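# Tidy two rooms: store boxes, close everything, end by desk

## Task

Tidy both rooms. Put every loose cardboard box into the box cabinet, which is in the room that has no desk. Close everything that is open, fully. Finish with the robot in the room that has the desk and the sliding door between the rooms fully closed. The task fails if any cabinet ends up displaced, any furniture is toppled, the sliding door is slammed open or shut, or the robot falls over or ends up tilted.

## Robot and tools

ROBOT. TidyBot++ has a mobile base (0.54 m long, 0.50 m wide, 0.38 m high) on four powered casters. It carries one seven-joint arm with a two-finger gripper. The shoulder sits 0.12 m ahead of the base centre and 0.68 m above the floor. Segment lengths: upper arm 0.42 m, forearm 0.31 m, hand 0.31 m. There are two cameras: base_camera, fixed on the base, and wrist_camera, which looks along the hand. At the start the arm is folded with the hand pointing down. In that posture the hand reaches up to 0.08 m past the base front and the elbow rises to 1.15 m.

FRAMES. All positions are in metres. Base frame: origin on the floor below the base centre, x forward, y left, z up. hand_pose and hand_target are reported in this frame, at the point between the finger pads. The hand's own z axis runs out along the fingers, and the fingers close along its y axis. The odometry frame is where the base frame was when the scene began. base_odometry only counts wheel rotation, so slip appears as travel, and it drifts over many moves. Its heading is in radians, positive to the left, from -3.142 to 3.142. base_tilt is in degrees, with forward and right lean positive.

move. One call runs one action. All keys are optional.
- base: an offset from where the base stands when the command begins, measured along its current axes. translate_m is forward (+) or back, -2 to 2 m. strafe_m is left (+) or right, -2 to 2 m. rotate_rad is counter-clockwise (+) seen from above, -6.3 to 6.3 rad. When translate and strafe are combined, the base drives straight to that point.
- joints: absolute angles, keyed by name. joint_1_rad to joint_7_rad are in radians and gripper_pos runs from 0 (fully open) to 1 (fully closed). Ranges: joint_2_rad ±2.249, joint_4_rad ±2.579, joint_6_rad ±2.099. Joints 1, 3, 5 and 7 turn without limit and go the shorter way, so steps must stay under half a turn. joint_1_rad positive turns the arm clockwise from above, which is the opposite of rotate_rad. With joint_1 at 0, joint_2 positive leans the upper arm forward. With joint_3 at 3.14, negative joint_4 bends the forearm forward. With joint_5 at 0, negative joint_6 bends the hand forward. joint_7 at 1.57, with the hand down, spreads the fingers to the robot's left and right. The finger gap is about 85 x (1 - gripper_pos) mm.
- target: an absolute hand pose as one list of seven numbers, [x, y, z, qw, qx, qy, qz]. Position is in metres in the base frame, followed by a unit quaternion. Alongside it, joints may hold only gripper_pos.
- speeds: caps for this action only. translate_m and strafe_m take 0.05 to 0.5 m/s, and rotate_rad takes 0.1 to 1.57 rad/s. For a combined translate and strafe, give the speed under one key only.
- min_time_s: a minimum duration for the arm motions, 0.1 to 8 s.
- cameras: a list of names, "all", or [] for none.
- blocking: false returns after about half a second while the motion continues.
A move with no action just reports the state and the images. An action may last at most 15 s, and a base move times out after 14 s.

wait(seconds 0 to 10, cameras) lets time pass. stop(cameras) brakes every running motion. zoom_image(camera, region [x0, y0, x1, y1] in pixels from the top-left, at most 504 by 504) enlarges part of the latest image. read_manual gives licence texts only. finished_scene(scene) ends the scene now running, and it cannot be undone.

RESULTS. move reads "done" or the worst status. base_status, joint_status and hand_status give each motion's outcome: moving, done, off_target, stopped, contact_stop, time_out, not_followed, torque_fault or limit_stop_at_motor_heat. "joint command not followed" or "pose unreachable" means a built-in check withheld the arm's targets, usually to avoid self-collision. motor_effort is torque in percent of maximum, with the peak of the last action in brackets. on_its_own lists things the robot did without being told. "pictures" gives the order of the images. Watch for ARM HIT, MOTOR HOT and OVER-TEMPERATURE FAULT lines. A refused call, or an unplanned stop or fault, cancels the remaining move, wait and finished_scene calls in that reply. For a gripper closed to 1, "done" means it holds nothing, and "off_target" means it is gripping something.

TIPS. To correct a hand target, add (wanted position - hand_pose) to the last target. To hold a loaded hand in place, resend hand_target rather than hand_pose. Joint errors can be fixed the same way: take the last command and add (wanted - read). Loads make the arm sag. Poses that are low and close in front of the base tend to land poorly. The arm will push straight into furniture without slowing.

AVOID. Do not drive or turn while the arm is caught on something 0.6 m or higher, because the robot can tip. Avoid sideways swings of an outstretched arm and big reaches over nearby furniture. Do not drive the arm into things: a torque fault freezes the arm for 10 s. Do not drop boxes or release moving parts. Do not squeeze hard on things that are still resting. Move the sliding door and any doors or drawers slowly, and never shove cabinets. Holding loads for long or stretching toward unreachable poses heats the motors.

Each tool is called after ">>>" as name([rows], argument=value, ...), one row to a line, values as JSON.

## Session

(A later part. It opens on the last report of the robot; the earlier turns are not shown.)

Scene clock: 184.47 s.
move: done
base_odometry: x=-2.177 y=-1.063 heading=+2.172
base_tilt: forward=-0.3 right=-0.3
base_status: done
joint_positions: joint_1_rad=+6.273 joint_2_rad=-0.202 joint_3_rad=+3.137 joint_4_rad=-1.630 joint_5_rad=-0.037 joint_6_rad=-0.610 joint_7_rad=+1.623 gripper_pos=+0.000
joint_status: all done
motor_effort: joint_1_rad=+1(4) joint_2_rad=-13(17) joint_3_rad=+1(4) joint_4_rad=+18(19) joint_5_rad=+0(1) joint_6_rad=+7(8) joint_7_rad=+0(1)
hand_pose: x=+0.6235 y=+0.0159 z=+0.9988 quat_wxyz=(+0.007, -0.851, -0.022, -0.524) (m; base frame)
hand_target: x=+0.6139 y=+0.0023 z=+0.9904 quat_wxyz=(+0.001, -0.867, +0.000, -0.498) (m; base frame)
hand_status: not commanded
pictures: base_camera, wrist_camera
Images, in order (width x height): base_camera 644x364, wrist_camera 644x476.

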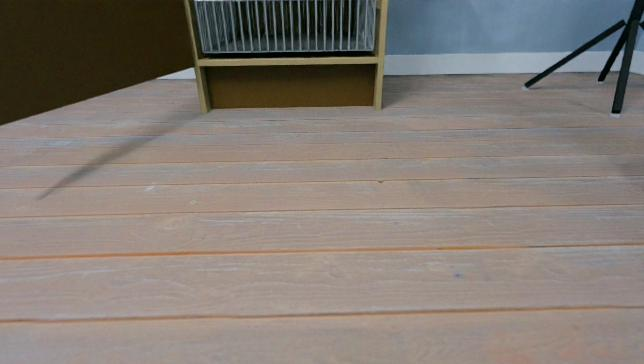

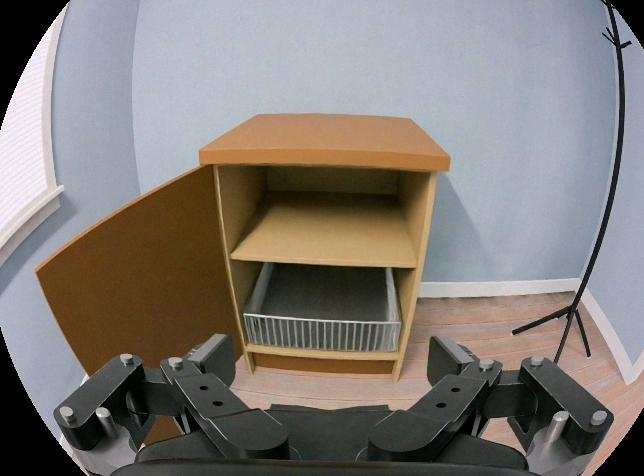

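>>> zoom_image(camera="base_camera", region=[160, 0, 420, 130])

>>> zoom_image(camera="wrist_camera", region=[180, 150, 450, 400])

Scaled by 1.938.

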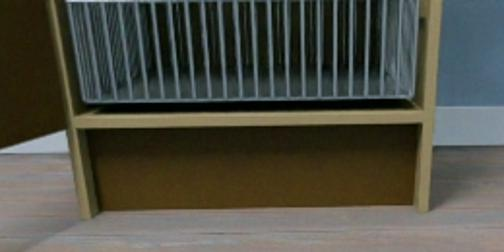

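Scaled by 1.867.

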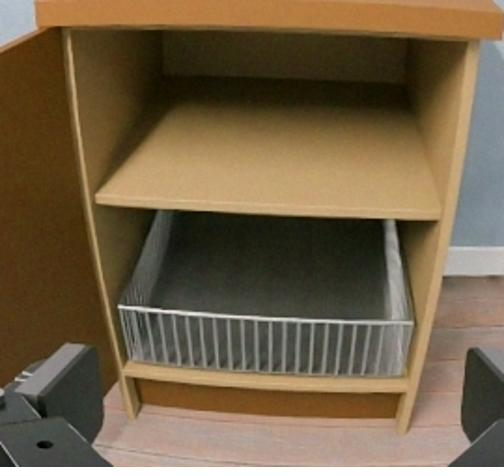

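>>> move(joints={"gripper_pos": 1.0}, target=[0.70, 0.0, 0.46, 0.0, 0.866, 0.0, 0.5], min_time_s=2.5, cameras=[])

>>> move(base={"strafe_m": 0.68}, speeds={"strafe_m": 0.35})

Scene clock: 202.97 s.
move: done
base_odometry: x=-2.177 y=-1.063 heading=+2.172
base_tilt: forward=-0.2 right=-0.3
base_status: not commanded
joint_positions: joint_1_rad=+6.273 joint_2_rad=+0.921 joint_3_rad=+3.137 joint_4_rad=-2.279 joint_5_rad=-0.037 joint_6_rad=+1.048 joint_7_rad=+1.617 gripper_pos=+0.999
joint_status: all done
motor_effort: joint_1_rad=+1(1) joint_2_rad=-30(33) joint_3_rad=+0(1) joint_4_rad=+3(18) joint_5_rad=+1(1) joint_6_rad=+7(7) joint_7_rad=+0(1)
hand_pose: x=+0.6957 y=-0.0001 z=+0.4517 quat_wxyz=(-0.016, -0.880, -0.010, -0.475) (m; base frame)
hand_target: x=+0.7000 y=+0.0000 z=+0.4600 quat_wxyz=(+0.000, -0.866, +0.000, -0.500) (m; base frame)
hand_status: done (0.009 m and 3.9 deg from the pose sent, 0.544 m and 4.2 deg at the start)
pictures: none
No camera images: "cameras" was empty.

Scene clock: 205.87 s.
move: done
base_odometry: x=-2.737 y=-1.448 heading=+2.173
base_tilt: forward=-0.2 right=-0.3
base_status: done
joint_positions: joint_1_rad=+6.278 joint_2_rad=+0.921 joint_3_rad=+3.143 joint_4_rad=-2.279 joint_5_rad=-0.031 joint_6_rad=+1.050 joint_7_rad=+1.617 gripper_pos=+0.999
joint_status: not commanded
motor_effort: joint_1_rad=+1(4) joint_2_rad=-31(32) joint_3_rad=+0(2) joint_4_rad=+3(4) joint_5_rad=+0(1) joint_6_rad=+7(7) joint_7_rad=+0(1)
hand_pose: x=+0.6961 y=-0.0052 z=+0.4522 quat_wxyz=(-0.019, -0.879, -0.009, -0.475) (m; base frame)
hand_target: x=+0.7000 y=+0.0000 z=+0.4600 quat_wxyz=(+0.000, -0.866, +0.000, -0.500) (m; base frame)
hand_status: not commanded
pictures: base_camera, wrist_camera
Images, in order (width x height): base_camera 644x364, wrist_camera 644x476.

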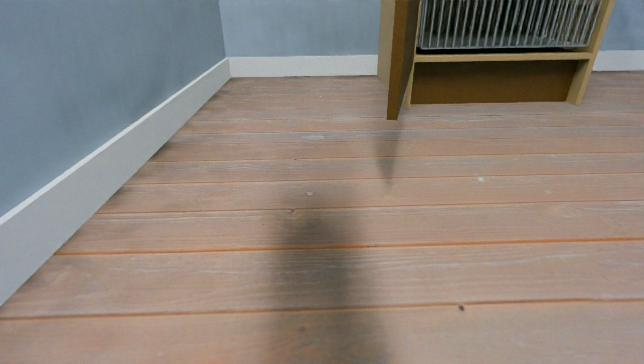

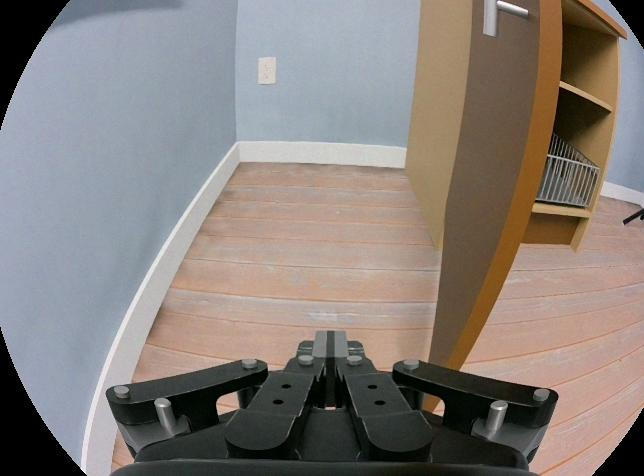

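>>> move(base={"translate_m": 0.33}, speeds={"translate_m": 0.3}, cameras=["base_camera"])

>>> move(base={"strafe_m": -0.22}, speeds={"strafe_m": 0.15})

Scene clock: 211.10 s.
move: done
base_odometry: x=-2.924 y=-1.176 heading=+2.173
base_tilt: forward=-0.2 right=-0.3
base_status: done
joint_positions: joint_1_rad=+6.278 joint_2_rad=+0.921 joint_3_rad=+3.143 joint_4_rad=-2.287 joint_5_rad=-0.031 joint_6_rad=+1.055 joint_7_rad=+1.617 gripper_pos=+0.999
joint_status: not commanded
motor_effort: joint_1_rad=+1(2) joint_2_rad=-30(32) joint_3_rad=+0(1) joint_4_rad=+3(5) joint_5_rad=+0(1) joint_6_rad=+7(7) joint_7_rad=+0(1)
hand_pose: x=+0.6931 y=-0.0053 z=+0.4513 quat_wxyz=(-0.019, -0.880, -0.009, -0.474) (m; base frame)
hand_target: x=+0.7000 y=+0.0000 z=+0.4600 quat_wxyz=(+0.000, -0.866, +0.000, -0.500) (m; base frame)
hand_status: not commanded
pictures: base_camera
Images, in order (width x height): base_camera 644x364.

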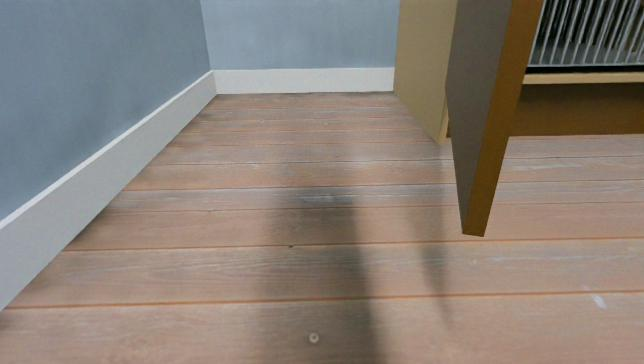

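Scene clock: 213.20 s.
move: done
base_odometry: x=-2.743 y=-1.051 heading=+2.174
base_tilt: forward=-0.2 right=-0.2
base_status: done
joint_positions: joint_1_rad=+6.282 joint_2_rad=+0.923 joint_3_rad=+3.145 joint_4_rad=-2.288 joint_5_rad=-0.027 joint_6_rad=+1.055 joint_7_rad=+1.617 gripper_pos=+0.999
joint_status: not commanded
motor_effort: joint_1_rad=+1(5) joint_2_rad=-30(33) joint_3_rad=+0(4) joint_4_rad=+3(5) joint_5_rad=+0(1) joint_6_rad=+7(7) joint_7_rad=+0(1)
hand_pose: x=+0.6923 y=-0.0070 z=+0.4503 quat_wxyz=(-0.019, -0.881, -0.009, -0.473) (m; base frame)
hand_target: x=+0.7000 y=+0.0000 z=+0.4600 quat_wxyz=(+0.000, -0.866, +0.000, -0.500) (m; base frame)
hand_status: not commanded
pictures: base_camera, wrist_camera
Images, in order (width x height): base_camera 644x364, wrist_camera 644x476.

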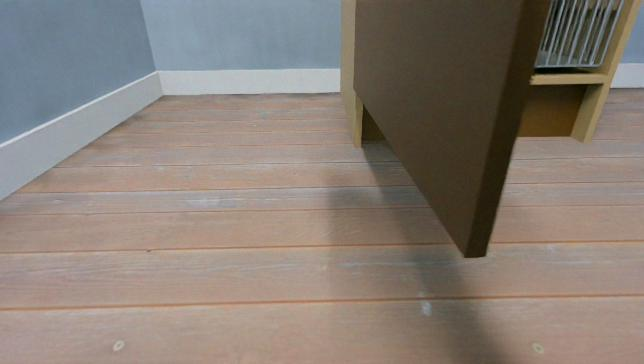

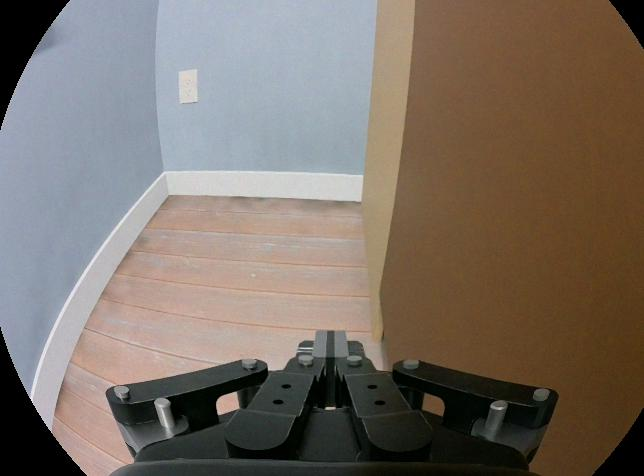

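>>> move(base={"translate_m": 0.07, "strafe_m": -0.25}, speeds={"strafe_m": 0.12}, cameras=["base_camera"])

>>> move(base={"translate_m": 0.12, "strafe_m": -0.1}, speeds={"strafe_m": 0.12})

Scene clock: 217.70 s.
move: done
base_odometry: x=-2.577 y=-0.852 heading=+2.173
base_tilt: forward=-0.2 right=-0.2
base_status: done
joint_positions: joint_1_rad=+6.282 joint_2_rad=+0.923 joint_3_rad=+3.146 joint_4_rad=-2.289 joint_5_rad=-0.020 joint_6_rad=+1.055 joint_7_rad=+1.617 gripper_pos=+0.999
joint_status: not commanded
motor_effort: joint_1_rad=+1(6) joint_2_rad=-31(33) joint_3_rad=+0(3) joint_4_rad=+3(5) joint_5_rad=+0(3) joint_6_rad=+6(7) joint_7_rad=-1(1)
hand_pose: x=+0.6918 y=-0.0058 z=+0.4499 quat_wxyz=(-0.018, -0.881, -0.012, -0.472) (m; base frame)
hand_target: x=+0.7000 y=+0.0000 z=+0.4600 quat_wxyz=(+0.000, -0.866, +0.000, -0.500) (m; base frame)
hand_status: not commanded
pictures: base_camera
Images, in order (width x height): base_camera 644x364.

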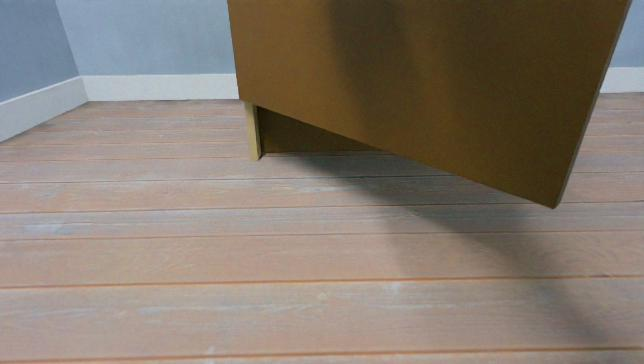

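Scene clock: 219.60 s.
move: done
base_odometry: x=-2.562 y=-0.696 heading=+2.173
base_tilt: forward=-0.2 right=-0.2
base_status: done
joint_positions: joint_1_rad=+6.280 joint_2_rad=+0.924 joint_3_rad=+3.145 joint_4_rad=-2.296 joint_5_rad=-0.016 joint_6_rad=+1.057 joint_7_rad=+1.617 gripper_pos=+0.999
joint_status: not commanded
motor_effort: joint_1_rad=+1(4) joint_2_rad=-31(32) joint_3_rad=+0(3) joint_4_rad=+3(7) joint_5_rad=+0(3) joint_6_rad=+7(9) joint_7_rad=+0(1)
hand_pose: x=+0.6884 y=-0.0025 z=+0.4484 quat_wxyz=(-0.016, -0.882, -0.015, -0.470) (m; base frame)
hand_target: x=+0.7000 y=+0.0000 z=+0.4600 quat_wxyz=(+0.000, -0.866, +0.000, -0.500) (m; base frame)
hand_status: not commanded
pictures: base_camera, wrist_camera
Images, in order (width x height): base_camera 644x364, wrist_camera 644x476.

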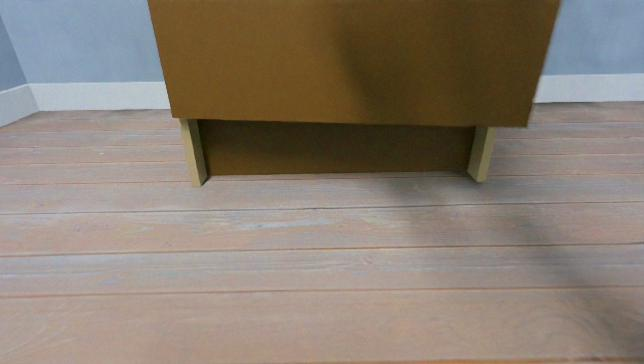

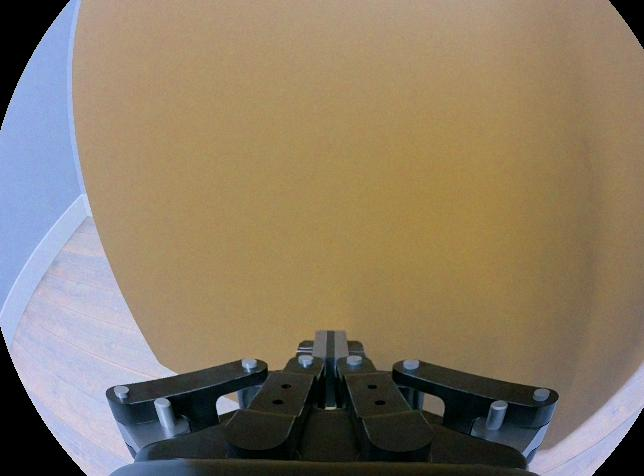

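>>> move(base={"translate_m": 0.05}, speeds={"translate_m": 0.06})

Scene clock: 231.20 s.
move: done
base_odometry: x=-2.590 y=-0.655 heading=+2.173
base_tilt: forward=-0.2 right=-0.2
base_status: done
joint_positions: joint_1_rad=+6.280 joint_2_rad=+0.924 joint_3_rad=+3.145 joint_4_rad=-2.296 joint_5_rad=-0.016 joint_6_rad=+1.057 joint_7_rad=+1.617 gripper_pos=+0.999
joint_status: not commanded
motor_effort: joint_1_rad=+1(2) joint_2_rad=-30(32) joint_3_rad=+0(1) joint_4_rad=+3(4) joint_5_rad=+0(1) joint_6_rad=+6(7) joint_7_rad=+0(1)
hand_pose: x=+0.6885 y=-0.0025 z=+0.4485 quat_wxyz=(-0.016, -0.882, -0.015, -0.470) (m; base frame)
hand_target: x=+0.7000 y=+0.0000 z=+0.4600 quat_wxyz=(+0.000, -0.866, +0.000, -0.500) (m; base frame)
hand_status: not commanded
pictures: base_camera, wrist_camera
Images, in order (width x height): base_camera 644x364, wrist_camera 644x476.

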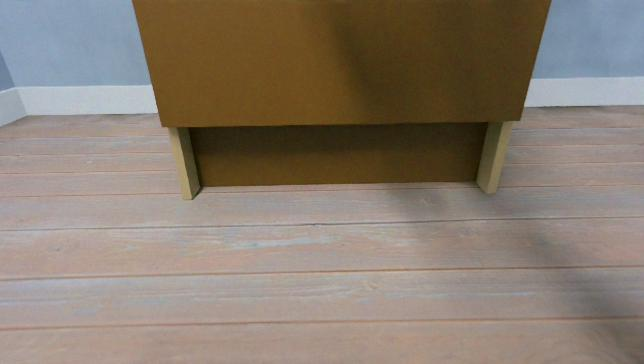

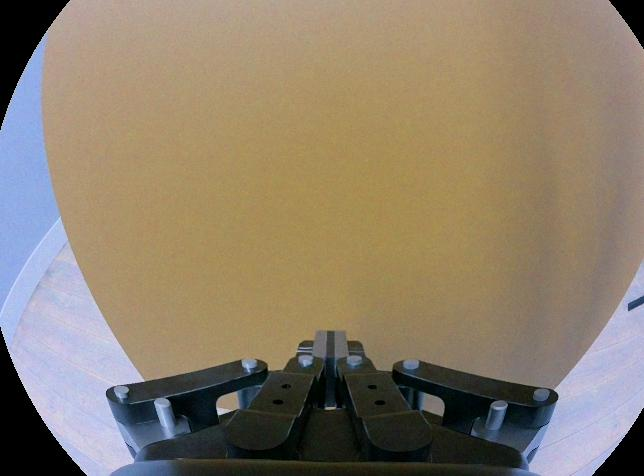

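>>> move(base={"translate_m": 0.04}, speeds={"translate_m": 0.06})

>>> move(base={"translate_m": 0.03}, speeds={"translate_m": 0.06})

Scene clock: 233.53 s.
move: done
base_odometry: x=-2.613 y=-0.622 heading=+2.172
base_tilt: forward=-0.2 right=-0.3
base_status: done
joint_positions: joint_1_rad=+6.280 joint_2_rad=+0.924 joint_3_rad=+3.145 joint_4_rad=-2.296 joint_5_rad=-0.016 joint_6_rad=+1.058 joint_7_rad=+1.617 gripper_pos=+0.999
joint_status: not commanded
motor_effort: joint_1_rad=+1(2) joint_2_rad=-30(32) joint_3_rad=+0(1) joint_4_rad=+3(4) joint_5_rad=+0(1) joint_6_rad=+6(7) joint_7_rad=+0(1)
hand_pose: x=+0.6887 y=-0.0025 z=+0.4485 quat_wxyz=(-0.016, -0.882, -0.015, -0.470) (m; base frame)
hand_target: x=+0.7000 y=+0.0000 z=+0.4600 quat_wxyz=(+0.000, -0.866, +0.000, -0.500) (m; base frame)
hand_status: not commanded
pictures: base_camera, wrist_camera
Images, in order (width x height): base_camera 644x364, wrist_camera 644x476.

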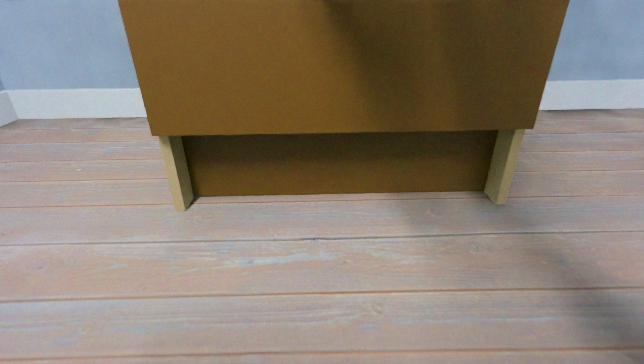

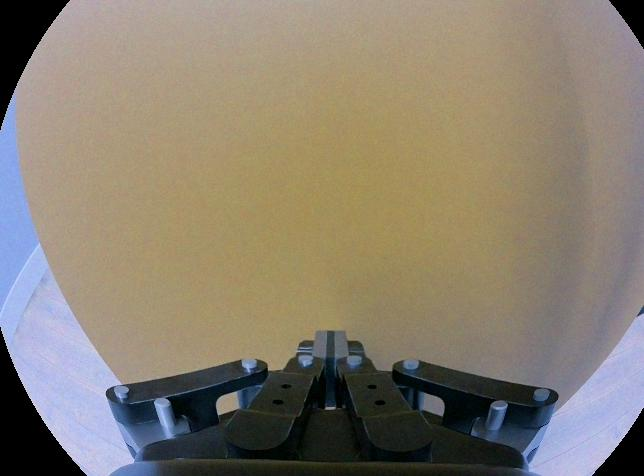

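Scene clock: 234.53 s.
move: done
base_odometry: x=-2.630 y=-0.597 heading=+2.172
base_tilt: forward=-0.2 right=-0.2
base_status: done
joint_positions: joint_1_rad=+6.280 joint_2_rad=+0.924 joint_3_rad=+3.145 joint_4_rad=-2.296 joint_5_rad=-0.016 joint_6_rad=+1.058 joint_7_rad=+1.617 gripper_pos=+0.999
joint_status: not commanded
motor_effort: joint_1_rad=+1(2) joint_2_rad=-30(32) joint_3_rad=+1(1) joint_4_rad=+3(4) joint_5_rad=+0(1) joint_6_rad=+6(7) joint_7_rad=+0(1)
hand_pose: x=+0.6888 y=-0.0025 z=+0.4486 quat_wxyz=(-0.016, -0.882, -0.015, -0.470) (m; base frame)
hand_target: x=+0.7000 y=+0.0000 z=+0.4600 quat_wxyz=(+0.000, -0.866, +0.000, -0.500) (m; base frame)
hand_status: not commanded
pictures: base_camera, wrist_camera
Images, in order (width x height): base_camera 644x364, wrist_camera 644x476.

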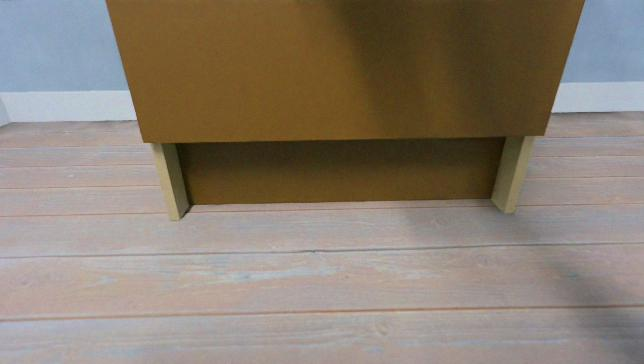

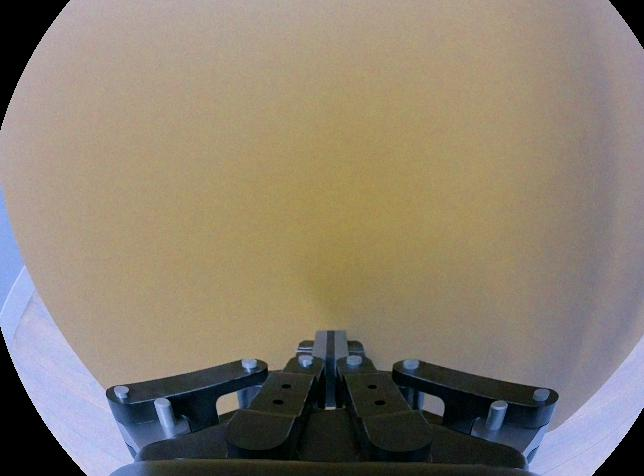

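>>> move(base={"translate_m": 0.04}, speeds={"translate_m": 0.06}, cameras=["wrist_camera"])

>>> move(base={"translate_m": 0.03}, speeds={"translate_m": 0.06})

Scene clock: 236.67 s.
move: done
base_odometry: x=-2.652 y=-0.564 heading=+2.172
base_tilt: forward=-0.2 right=-0.3
base_status: done
joint_positions: joint_1_rad=+6.280 joint_2_rad=+0.934 joint_3_rad=+3.145 joint_4_rad=-2.357 joint_5_rad=-0.016 joint_6_rad=+1.058 joint_7_rad=+1.617 gripper_pos=+0.999
joint_status: not commanded
motor_effort: joint_1_rad=+0(2) joint_2_rad=-31(34) joint_3_rad=+0(1) joint_4_rad=+11(14) joint_5_rad=+1(1) joint_6_rad=+10(13) joint_7_rad=+0(1)
hand_pose: x=+0.6560 y=-0.0026 z=+0.4297 quat_wxyz=(-0.015, -0.898, -0.015, -0.438) (m; base frame)
hand_target: x=+0.7000 y=+0.0000 z=+0.4600 quat_wxyz=(+0.000, -0.866, +0.000, -0.500) (m; base frame)
hand_status: not commanded
pictures: wrist_camera
Images, in order (width x height): wrist_camera 644x476.

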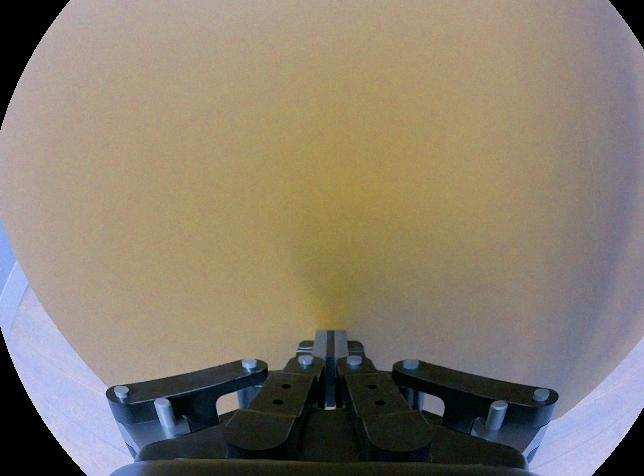

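Scene clock: 237.70 s.
move: done
base_odometry: x=-2.669 y=-0.539 heading=+2.171
base_tilt: forward=-0.2 right=-0.2
base_status: done
joint_positions: joint_1_rad=+6.280 joint_2_rad=+0.951 joint_3_rad=+3.144 joint_4_rad=-2.405 joint_5_rad=-0.015 joint_6_rad=+1.058 joint_7_rad=+1.616 gripper_pos=+0.999
joint_status: not commanded
motor_effort: joint_1_rad=+0(3) joint_2_rad=-34(35) joint_3_rad=+0(2) joint_4_rad=+17(20) joint_5_rad=+1(1) joint_6_rad=+16(17) joint_7_rad=+1(1)
hand_pose: x=+0.6270 y=-0.0024 z=+0.4122 quat_wxyz=(-0.014, -0.912, -0.016, -0.409) (m; base frame)
hand_target: x=+0.7000 y=+0.0000 z=+0.4600 quat_wxyz=(+0.000, -0.866, +0.000, -0.500) (m; base frame)
hand_status: not commanded
pictures: base_camera, wrist_camera
Images, in order (width x height): base_camera 644x364, wrist_camera 644x476.

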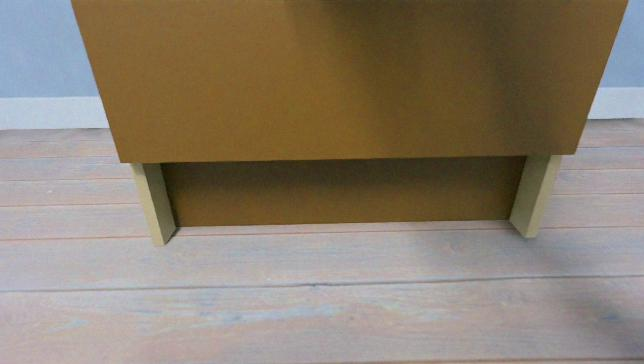

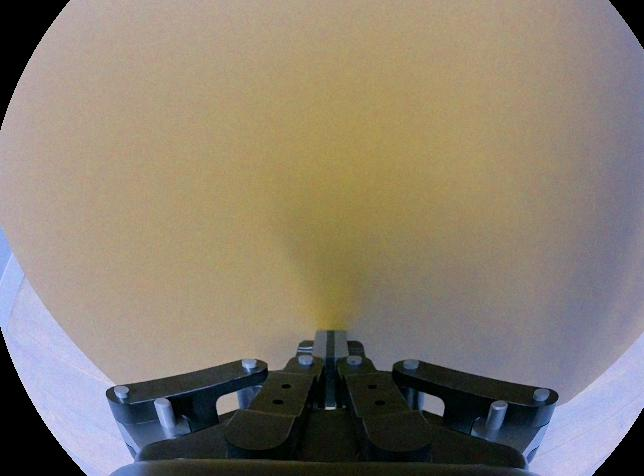

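>>> move(base={"translate_m": -0.12}, speeds={"translate_m": 0.15}, cameras=[])

>>> move(base={"translate_m": -0.55}, joints={"joint_1_rad": 6.283, "joint_2_rad": -0.2, "joint_3_rad": 3.14, "joint_4_rad": -1.8, "joint_5_rad": 0, "joint_6_rad": -0.2, "joint_7_rad": 1.57})

Scene clock: 240.50 s.
move: done
base_odometry: x=-2.601 y=-0.638 heading=+2.171
base_tilt: forward=-0.2 right=-0.3
base_status: done
joint_positions: joint_1_rad=+6.280 joint_2_rad=+0.959 joint_3_rad=+3.144 joint_4_rad=-2.295 joint_5_rad=-0.015 joint_6_rad=+1.084 joint_7_rad=+1.616 gripper_pos=+0.999
joint_status: not commanded
motor_effort: joint_1_rad=+1(2) joint_2_rad=-31(37) joint_3_rad=+0(2) joint_4_rad=+2(17) joint_5_rad=+0(1) joint_6_rad=+7(16) joint_7_rad=+0(1)
hand_pose: x=+0.6853 y=-0.0022 z=+0.4357 quat_wxyz=(-0.015, -0.884, -0.015, -0.467) (m; base frame)
hand_target: x=+0.7000 y=+0.0000 z=+0.4600 quat_wxyz=(+0.000, -0.866, +0.000, -0.500) (m; base frame)
hand_status: not commanded
pictures: none
No camera images: "cameras" was empty.

Scene clock: 243.27 s.
move: done
base_odometry: x=-2.290 y=-1.092 heading=+2.172
base_tilt: forward=-0.2 right=-0.3
base_status: done
joint_positions: joint_1_rad=+6.280 joint_2_rad=-0.181 joint_3_rad=+3.144 joint_4_rad=-1.829 joint_5_rad=-0.015 joint_6_rad=-0.105 joint_7_rad=+1.616 gripper_pos=+0.999
joint_status: all done
motor_effort: joint_1_rad=+1(3) joint_2_rad=-14(34) joint_3_rad=+1(2) joint_4_rad=+19(19) joint_5_rad=+0(1) joint_6_rad=+8(8) joint_7_rad=+0(2)
hand_pose: x=+0.6627 y=+0.0021 z=+1.0150 quat_wxyz=(-0.009, -0.768, -0.012, -0.640) (m; base frame)
hand_target: x=+0.6528 y=+0.0024 z=+1.0143 quat_wxyz=(+0.001, -0.783, +0.000, -0.622) (m; base frame)
hand_status: not commanded
pictures: base_camera, wrist_camera
Images, in order (width x height): base_camera 644x364, wrist_camera 644x476.

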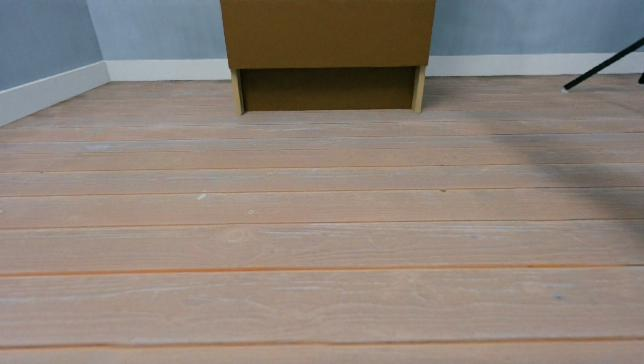

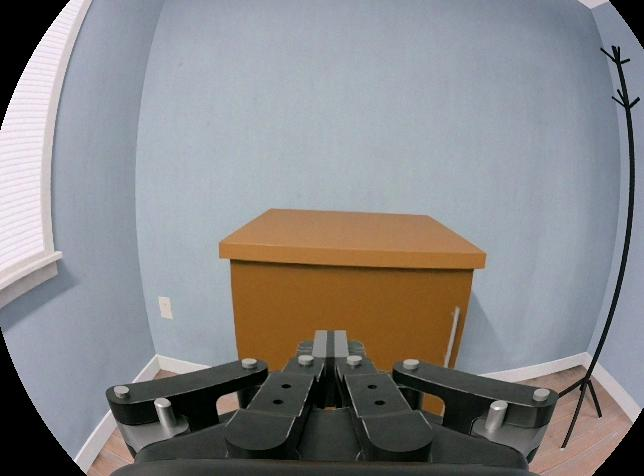

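>>> zoom_image(camera="wrist_camera", region=[200, 190, 510, 420])

>>> zoom_image(camera="base_camera", region=[200, 0, 460, 130])

Scaled by 1.626.

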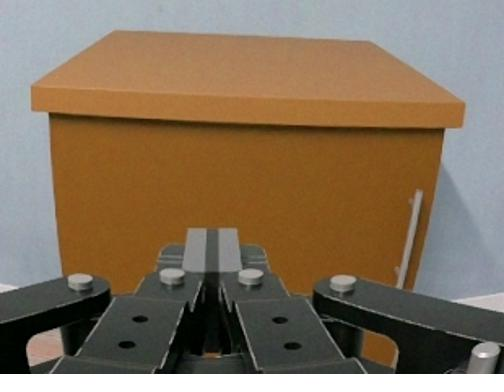

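Scaled by 1.938.

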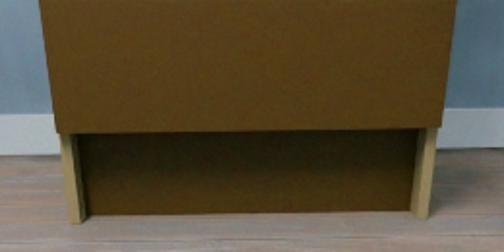

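>>> move(base={"rotate_rad": -3.14}, joints={"joint_2_rad": -0.2, "joint_4_rad": -1.8, "joint_6_rad": -0.2})

Scene clock: 248.70 s.
move: done
base_odometry: x=-2.290 y=-1.092 heading=-0.967
base_tilt: forward=-0.2 right=-0.2
base_status: done
joint_positions: joint_1_rad=+6.281 joint_2_rad=-0.181 joint_3_rad=+3.143 joint_4_rad=-1.829 joint_5_rad=-0.015 joint_6_rad=-0.107 joint_7_rad=+1.616 gripper_pos=+0.999
joint_status: all done
motor_effort: joint_1_rad=+1(3) joint_2_rad=-15(18) joint_3_rad=+1(4) joint_4_rad=+19(19) joint_5_rad=+0(1) joint_6_rad=+8(8) joint_7_rad=+0(1)
hand_pose: x=+0.6625 y=+0.0026 z=+1.0144 quat_wxyz=(-0.009, -0.769, -0.013, -0.639) (m; base frame)
hand_target: x=+0.6528 y=+0.0024 z=+1.0143 quat_wxyz=(+0.001, -0.783, +0.000, -0.622) (m; base frame)
hand_status: not commanded
pictures: base_camera, wrist_camera
Images, in order (width x height): base_camera 644x364, wrist_camera 644x476.

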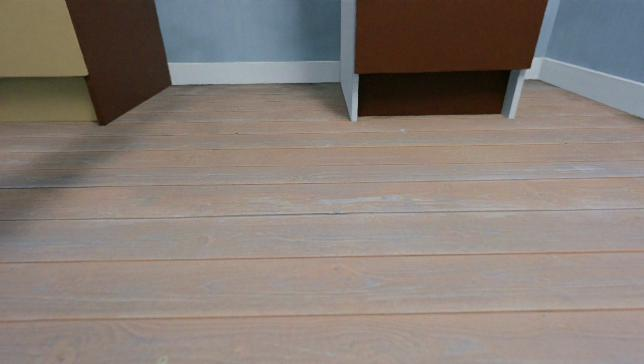

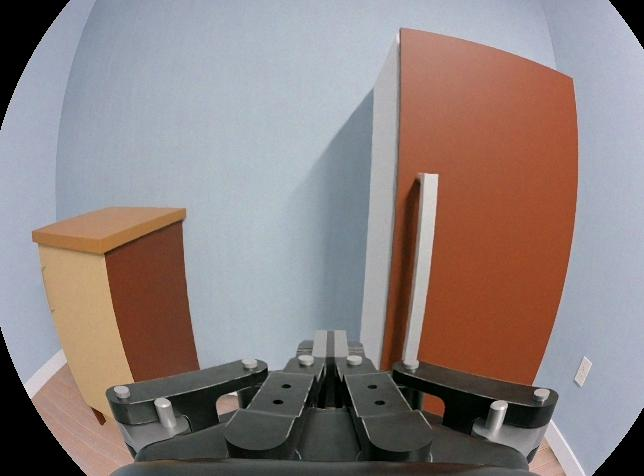

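>>> zoom_image(camera="base_camera", region=[320, 0, 560, 130])

>>> zoom_image(camera="wrist_camera", region=[340, 10, 600, 250])

Scaled by 2.100.

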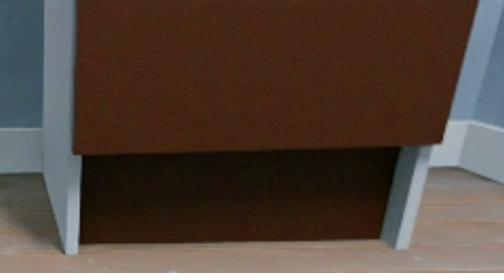

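Scaled by 1.938.

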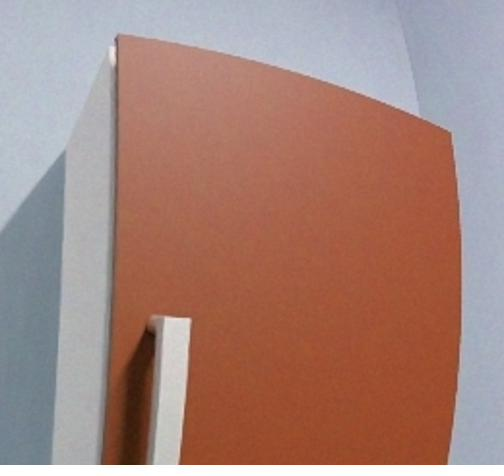

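>>> move(base={"translate_m": 0.35, "strafe_m": 0.1}, joints={"joint_2_rad": -0.3, "joint_4_rad": -2.1, "joint_6_rad": -0.1})

Scene clock: 260.37 s.
move: done
base_odometry: x=-2.009 y=-1.323 heading=-0.968
base_tilt: forward=-0.2 right=-0.3
base_status: done
joint_positions: joint_1_rad=+6.281 joint_2_rad=-0.275 joint_3_rad=+3.143 joint_4_rad=-2.089 joint_5_rad=-0.015 joint_6_rad=-0.108 joint_7_rad=+1.616 gripper_pos=+0.999
joint_status: all done
motor_effort: joint_1_rad=+1(2) joint_2_rad=-11(16) joint_3_rad=+1(2) joint_4_rad=+18(20) joint_5_rad=+0(1) joint_6_rad=+8(9) joint_7_rad=+0(1)
hand_pose: x=+0.6021 y=+0.0025 z=+0.9042 quat_wxyz=(-0.007, -0.819, -0.013, -0.573) (m; base frame)
hand_target: x=+0.5953 y=+0.0023 z=+0.9117 quat_wxyz=(+0.001, -0.813, -0.001, -0.582) (m; base frame)
hand_status: not commanded
pictures: base_camera, wrist_camera
Images, in order (width x height): base_camera 644x364, wrist_camera 644x476.

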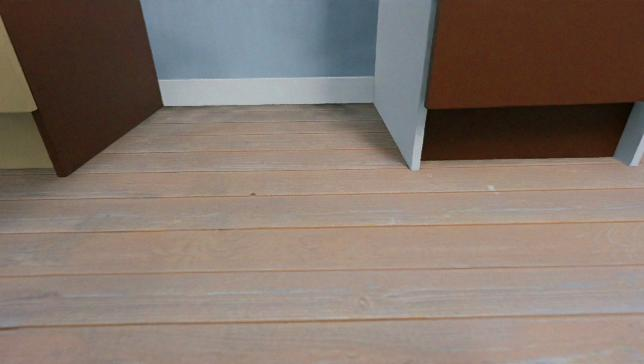

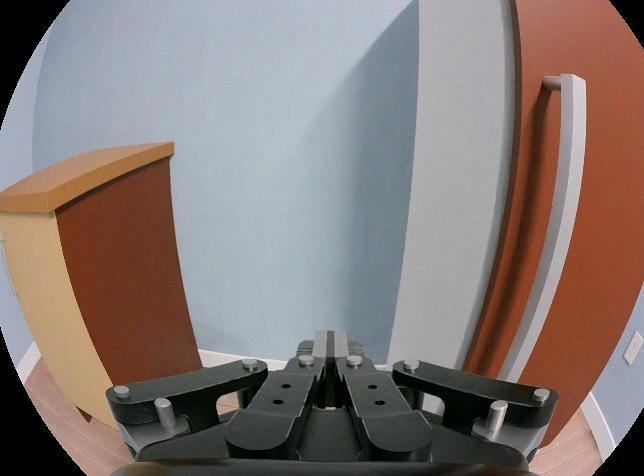

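>>> zoom_image(camera="wrist_camera", region=[460, 0, 600, 240])

>>> zoom_image(camera="base_camera", region=[380, 40, 644, 190])

Scaled by 2.100.

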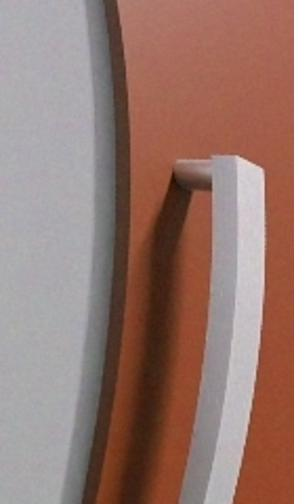

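Scaled by 1.909.

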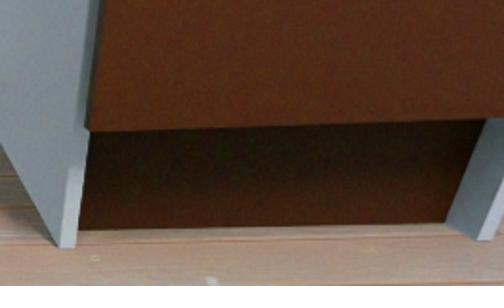

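>>> move(base={"strafe_m": -0.31}, target=[0.62, 0.0, 0.95, 0, 0.6756, 0, 0.7373])

Scene clock: 267.13 s.
move: done
base_odometry: x=-2.264 y=-1.499 heading=-0.968
base_tilt: forward=-0.2 right=-0.2
base_status: done
joint_positions: joint_1_rad=+6.281 joint_2_rad=-0.188 joint_3_rad=+3.151 joint_4_rad=-2.315 joint_5_rad=-0.015 joint_6_rad=+0.579 joint_7_rad=+1.616 gripper_pos=+0.999
joint_status: not commanded
motor_effort: joint_1_rad=+1(2) joint_2_rad=-12(13) joint_3_rad=+1(3) joint_4_rad=+17(18) joint_5_rad=+0(1) joint_6_rad=+8(9) joint_7_rad=+0(1)
hand_pose: x=+0.6187 y=-0.0051 z=+0.9358 quat_wxyz=(-0.016, -0.699, -0.005, -0.715) (m; base frame)
hand_target: x=+0.6200 y=+0.0000 z=+0.9500 quat_wxyz=(+0.000, -0.676, +0.000, -0.737) (m; base frame)
hand_status: done (0.015 m and 4.3 deg from the pose sent, 0.049 m and 25.1 deg at the start)
pictures: base_camera, wrist_camera
Images, in order (width x height): base_camera 644x364, wrist_camera 644x476.

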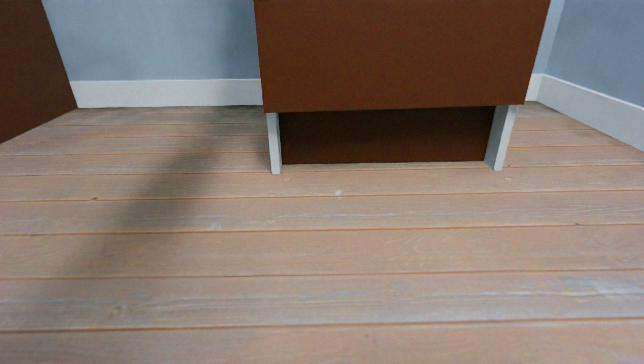

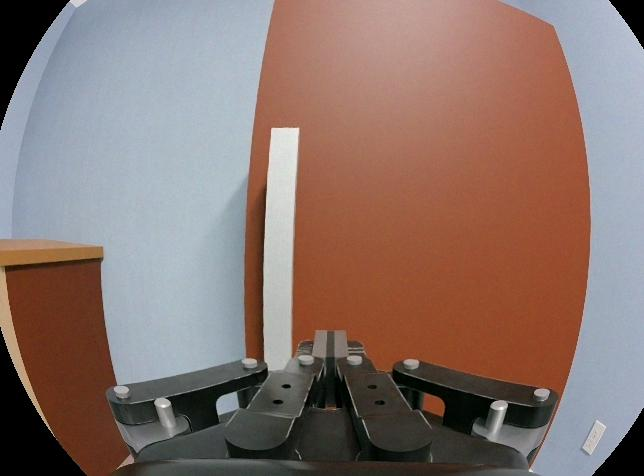

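>>> move(base={"strafe_m": -0.09}, cameras=[])

>>> move(base={"translate_m": 0.14}, speeds={"translate_m": 0.12})

Scene clock: 272.30 s.
move: done
base_odometry: x=-2.338 y=-1.550 heading=-0.967
base_tilt: forward=-0.2 right=-0.2
base_status: done
joint_positions: joint_1_rad=+6.281 joint_2_rad=-0.187 joint_3_rad=+3.154 joint_4_rad=-2.315 joint_5_rad=-0.015 joint_6_rad=+0.581 joint_7_rad=+1.616 gripper_pos=+0.999
joint_status: not commanded
motor_effort: joint_1_rad=+1(2) joint_2_rad=-12(13) joint_3_rad=+1(3) joint_4_rad=+17(17) joint_5_rad=+0(1) joint_6_rad=+8(9) joint_7_rad=-1(1)
hand_pose: x=+0.6187 y=-0.0065 z=+0.9363 quat_wxyz=(-0.017, -0.699, -0.004, -0.715) (m; base frame)
hand_target: x=+0.6200 y=+0.0000 z=+0.9500 quat_wxyz=(+0.000, -0.676, +0.000, -0.737) (m; base frame)
hand_status: not commanded
pictures: none
No camera images: "cameras" was empty.

Scene clock: 274.07 s.
move: done
base_odometry: x=-2.259 y=-1.666 heading=-0.968
base_tilt: forward=-0.2 right=-0.2
base_status: done
joint_positions: joint_1_rad=+6.281 joint_2_rad=-0.179 joint_3_rad=+3.154 joint_4_rad=-2.318 joint_5_rad=-0.015 joint_6_rad=+0.583 joint_7_rad=+1.616 gripper_pos=+0.999
joint_status: not commanded
motor_effort: joint_1_rad=+1(1) joint_2_rad=-12(14) joint_3_rad=+1(1) joint_4_rad=+17(18) joint_5_rad=+0(1) joint_6_rad=+8(8) joint_7_rad=+0(1)
hand_pose: x=+0.6204 y=-0.0064 z=+0.9316 quat_wxyz=(-0.017, -0.702, -0.004, -0.712) (m; base frame)
hand_target: x=+0.6200 y=+0.0000 z=+0.9500 quat_wxyz=(+0.000, -0.676, +0.000, -0.737) (m; base frame)
hand_status: not commanded
pictures: base_camera, wrist_camera
Images, in order (width x height): base_camera 644x364, wrist_camera 644x476.

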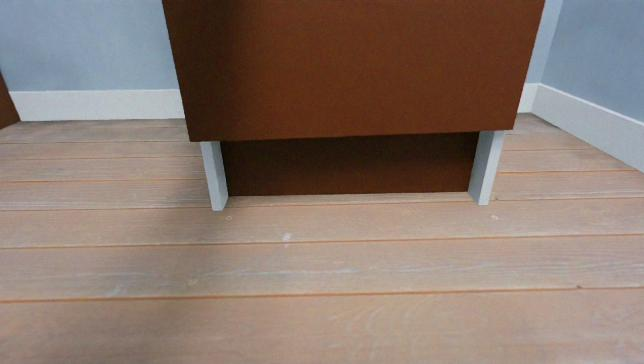

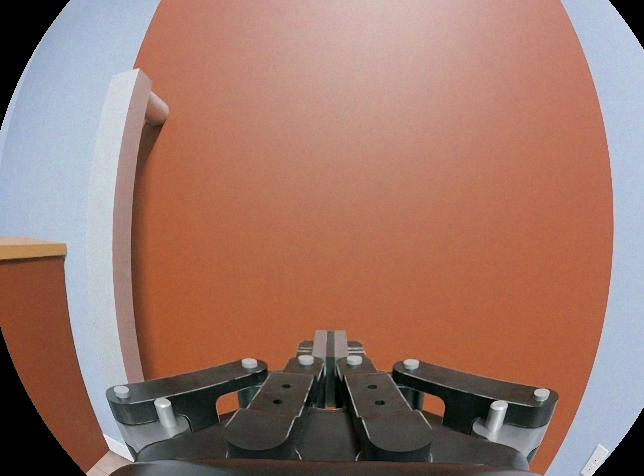

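>>> move(base={"translate_m": 0.05}, speeds={"translate_m": 0.06}, cameras=["base_camera"])

>>> move(base={"translate_m": 0.03}, speeds={"translate_m": 0.06})

Scene clock: 276.50 s.
move: done
base_odometry: x=-2.230 y=-1.707 heading=-0.968
base_tilt: forward=-0.2 right=-0.3
base_status: done
joint_positions: joint_1_rad=+6.281 joint_2_rad=-0.178 joint_3_rad=+3.154 joint_4_rad=-2.318 joint_5_rad=-0.015 joint_6_rad=+0.583 joint_7_rad=+1.616 gripper_pos=+0.999
joint_status: not commanded
motor_effort: joint_1_rad=+1(2) joint_2_rad=-12(15) joint_3_rad=+1(2) joint_4_rad=+17(17) joint_5_rad=+0(1) joint_6_rad=+8(9) joint_7_rad=+0(1)
hand_pose: x=+0.6207 y=-0.0064 z=+0.9309 quat_wxyz=(-0.017, -0.702, -0.004, -0.712) (m; base frame)
hand_target: x=+0.6200 y=+0.0000 z=+0.9500 quat_wxyz=(+0.000, -0.676, +0.000, -0.737) (m; base frame)
hand_status: not commanded
pictures: base_camera
Images, in order (width x height): base_camera 644x364.

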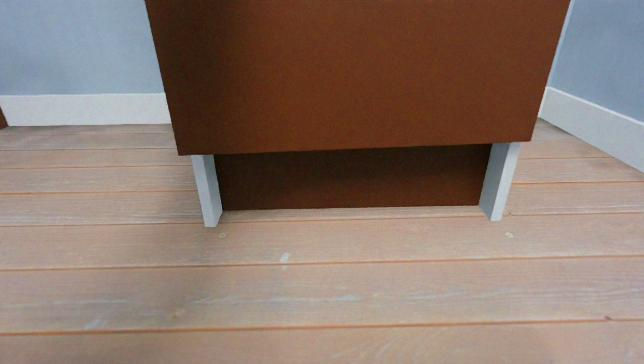

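Scene clock: 277.50 s.
move: done
base_odometry: x=-2.214 y=-1.732 heading=-0.968
base_tilt: forward=-0.2 right=-0.3
base_status: done
joint_positions: joint_1_rad=+6.281 joint_2_rad=-0.176 joint_3_rad=+3.154 joint_4_rad=-2.318 joint_5_rad=-0.015 joint_6_rad=+0.584 joint_7_rad=+1.616 gripper_pos=+0.999
joint_status: not commanded
motor_effort: joint_1_rad=+1(2) joint_2_rad=-12(15) joint_3_rad=+1(2) joint_4_rad=+17(17) joint_5_rad=+1(1) joint_6_rad=+8(9) joint_7_rad=+0(1)
hand_pose: x=+0.6210 y=-0.0064 z=+0.9301 quat_wxyz=(-0.017, -0.703, -0.005, -0.711) (m; base frame)
hand_target: x=+0.6200 y=+0.0000 z=+0.9500 quat_wxyz=(+0.000, -0.676, +0.000, -0.737) (m; base frame)
hand_status: not commanded
pictures: base_camera, wrist_camera
Images, in order (width x height): base_camera 644x364, wrist_camera 644x476.

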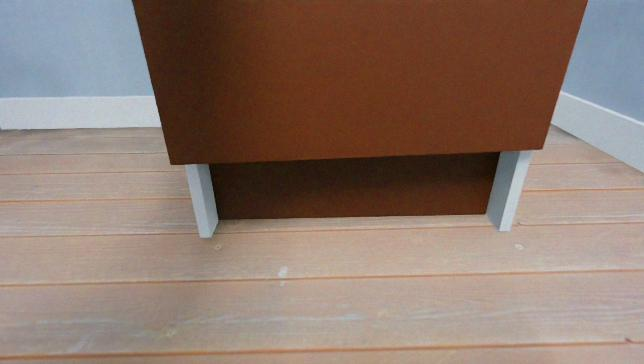

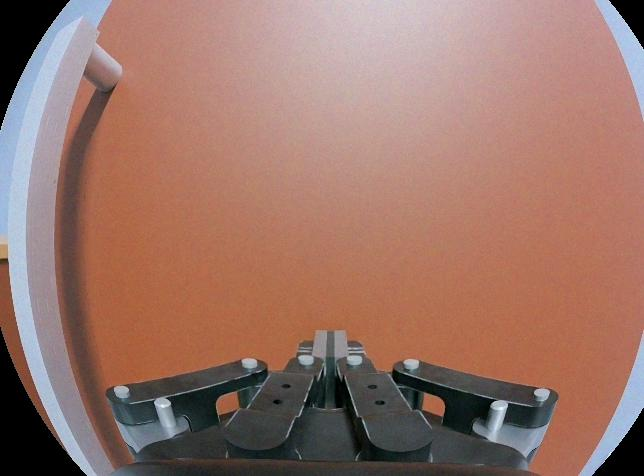

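>>> move(base={"translate_m": 0.03}, speeds={"translate_m": 0.06}, cameras=[])

>>> move(base={"translate_m": 0.03}, speeds={"translate_m": 0.06})

Scene clock: 279.70 s.
move: done
base_odometry: x=-2.197 y=-1.757 heading=-0.968
base_tilt: forward=-0.2 right=-0.3
base_status: done
joint_positions: joint_1_rad=+6.281 joint_2_rad=-0.192 joint_3_rad=+3.154 joint_4_rad=-2.338 joint_5_rad=-0.015 joint_6_rad=+0.591 joint_7_rad=+1.616 gripper_pos=+0.999
joint_status: not commanded
motor_effort: joint_1_rad=+1(2) joint_2_rad=-9(14) joint_3_rad=+1(2) joint_4_rad=+18(23) joint_5_rad=+0(1) joint_6_rad=+7(8) joint_7_rad=+0(1)
hand_pose: x=+0.6137 y=-0.0064 z=+0.9286 quat_wxyz=(-0.017, -0.702, -0.004, -0.712) (m; base frame)
hand_target: x=+0.6200 y=+0.0000 z=+0.9500 quat_wxyz=(+0.000, -0.676, +0.000, -0.737) (m; base frame)
hand_status: not commanded
pictures: none
No camera images: "cameras" was empty.

Scene clock: 280.63 s.
move: done
base_odometry: x=-2.180 y=-1.781 heading=-0.968
base_tilt: forward=-0.3 right=-0.3
base_status: done
joint_positions: joint_1_rad=+6.280 joint_2_rad=-0.265 joint_3_rad=+3.153 joint_4_rad=-2.401 joint_5_rad=-0.015 joint_6_rad=+0.591 joint_7_rad=+1.616 gripper_pos=+0.999
joint_status: not commanded
motor_effort: joint_1_rad=-1(3) joint_2_rad=+7(9) joint_3_rad=+0(3) joint_4_rad=+27(30) joint_5_rad=+2(2) joint_6_rad=+8(9) joint_7_rad=+0(1)
hand_pose: x=+0.5855 y=-0.0061 z=+0.9275 quat_wxyz=(-0.017, -0.698, -0.004, -0.716) (m; base frame)
hand_target: x=+0.6200 y=+0.0000 z=+0.9500 quat_wxyz=(+0.000, -0.676, +0.000, -0.737) (m; base frame)
hand_status: not commanded
pictures: base_camera, wrist_camera
Images, in order (width x height): base_camera 644x364, wrist_camera 644x476.

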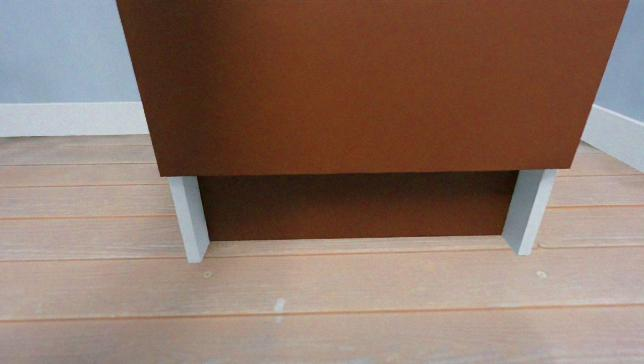

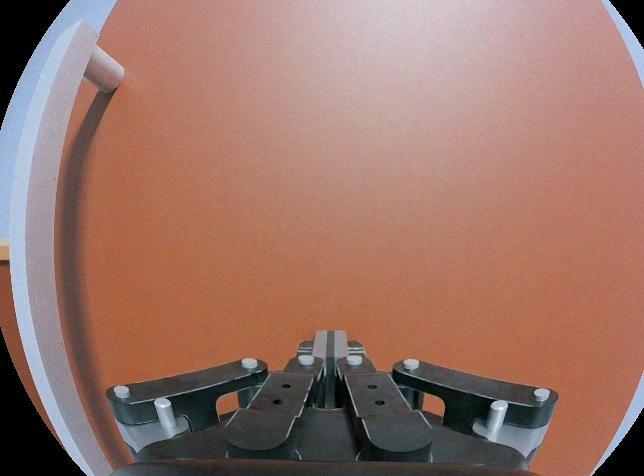

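>>> move(base={"translate_m": 0.03}, speeds={"translate_m": 0.06})

Scene clock: 284.27 s.
move: time_out
base_odometry: x=-2.165 y=-1.803 heading=-0.967
base_tilt: forward=-0.3 right=-0.2
base_status: translate_m time_out (by the wheels' count: +0.026 of +0.030)
joint_positions: joint_1_rad=+6.281 joint_2_rad=-0.331 joint_3_rad=+3.154 joint_4_rad=-2.456 joint_5_rad=-0.015 joint_6_rad=+0.593 joint_7_rad=+1.616 gripper_pos=+0.999
joint_status: not commanded
motor_effort: joint_1_rad=+0(2) joint_2_rad=+20(25) joint_3_rad=+1(2) joint_4_rad=+35(39) joint_5_rad=+1(2) joint_6_rad=+8(10) joint_7_rad=+0(1)
hand_pose: x=+0.5605 y=-0.0062 z=+0.9265 quat_wxyz=(-0.017, -0.693, -0.004, -0.721) (m; base frame)
hand_target: x=+0.6200 y=+0.0000 z=+0.9500 quat_wxyz=(+0.000, -0.676, +0.000, -0.737) (m; base frame)
hand_status: not commanded
pictures: base_camera, wrist_camera
Images, in order (width x height): base_camera 644x364, wrist_camera 644x476.

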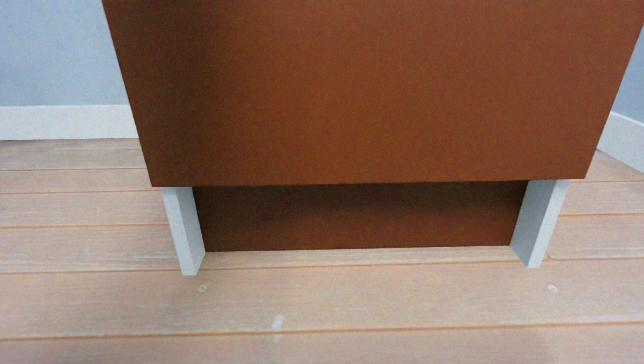

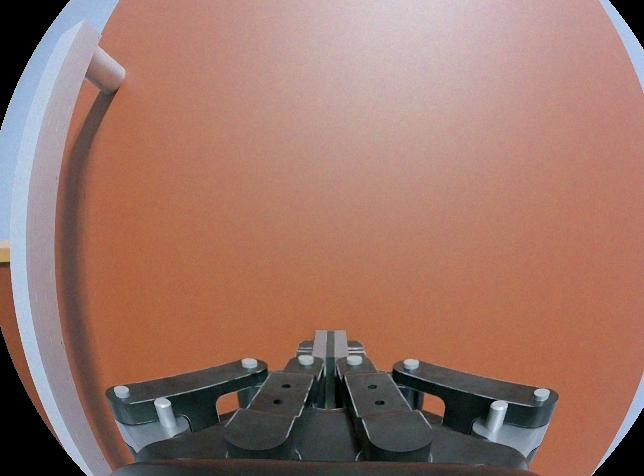

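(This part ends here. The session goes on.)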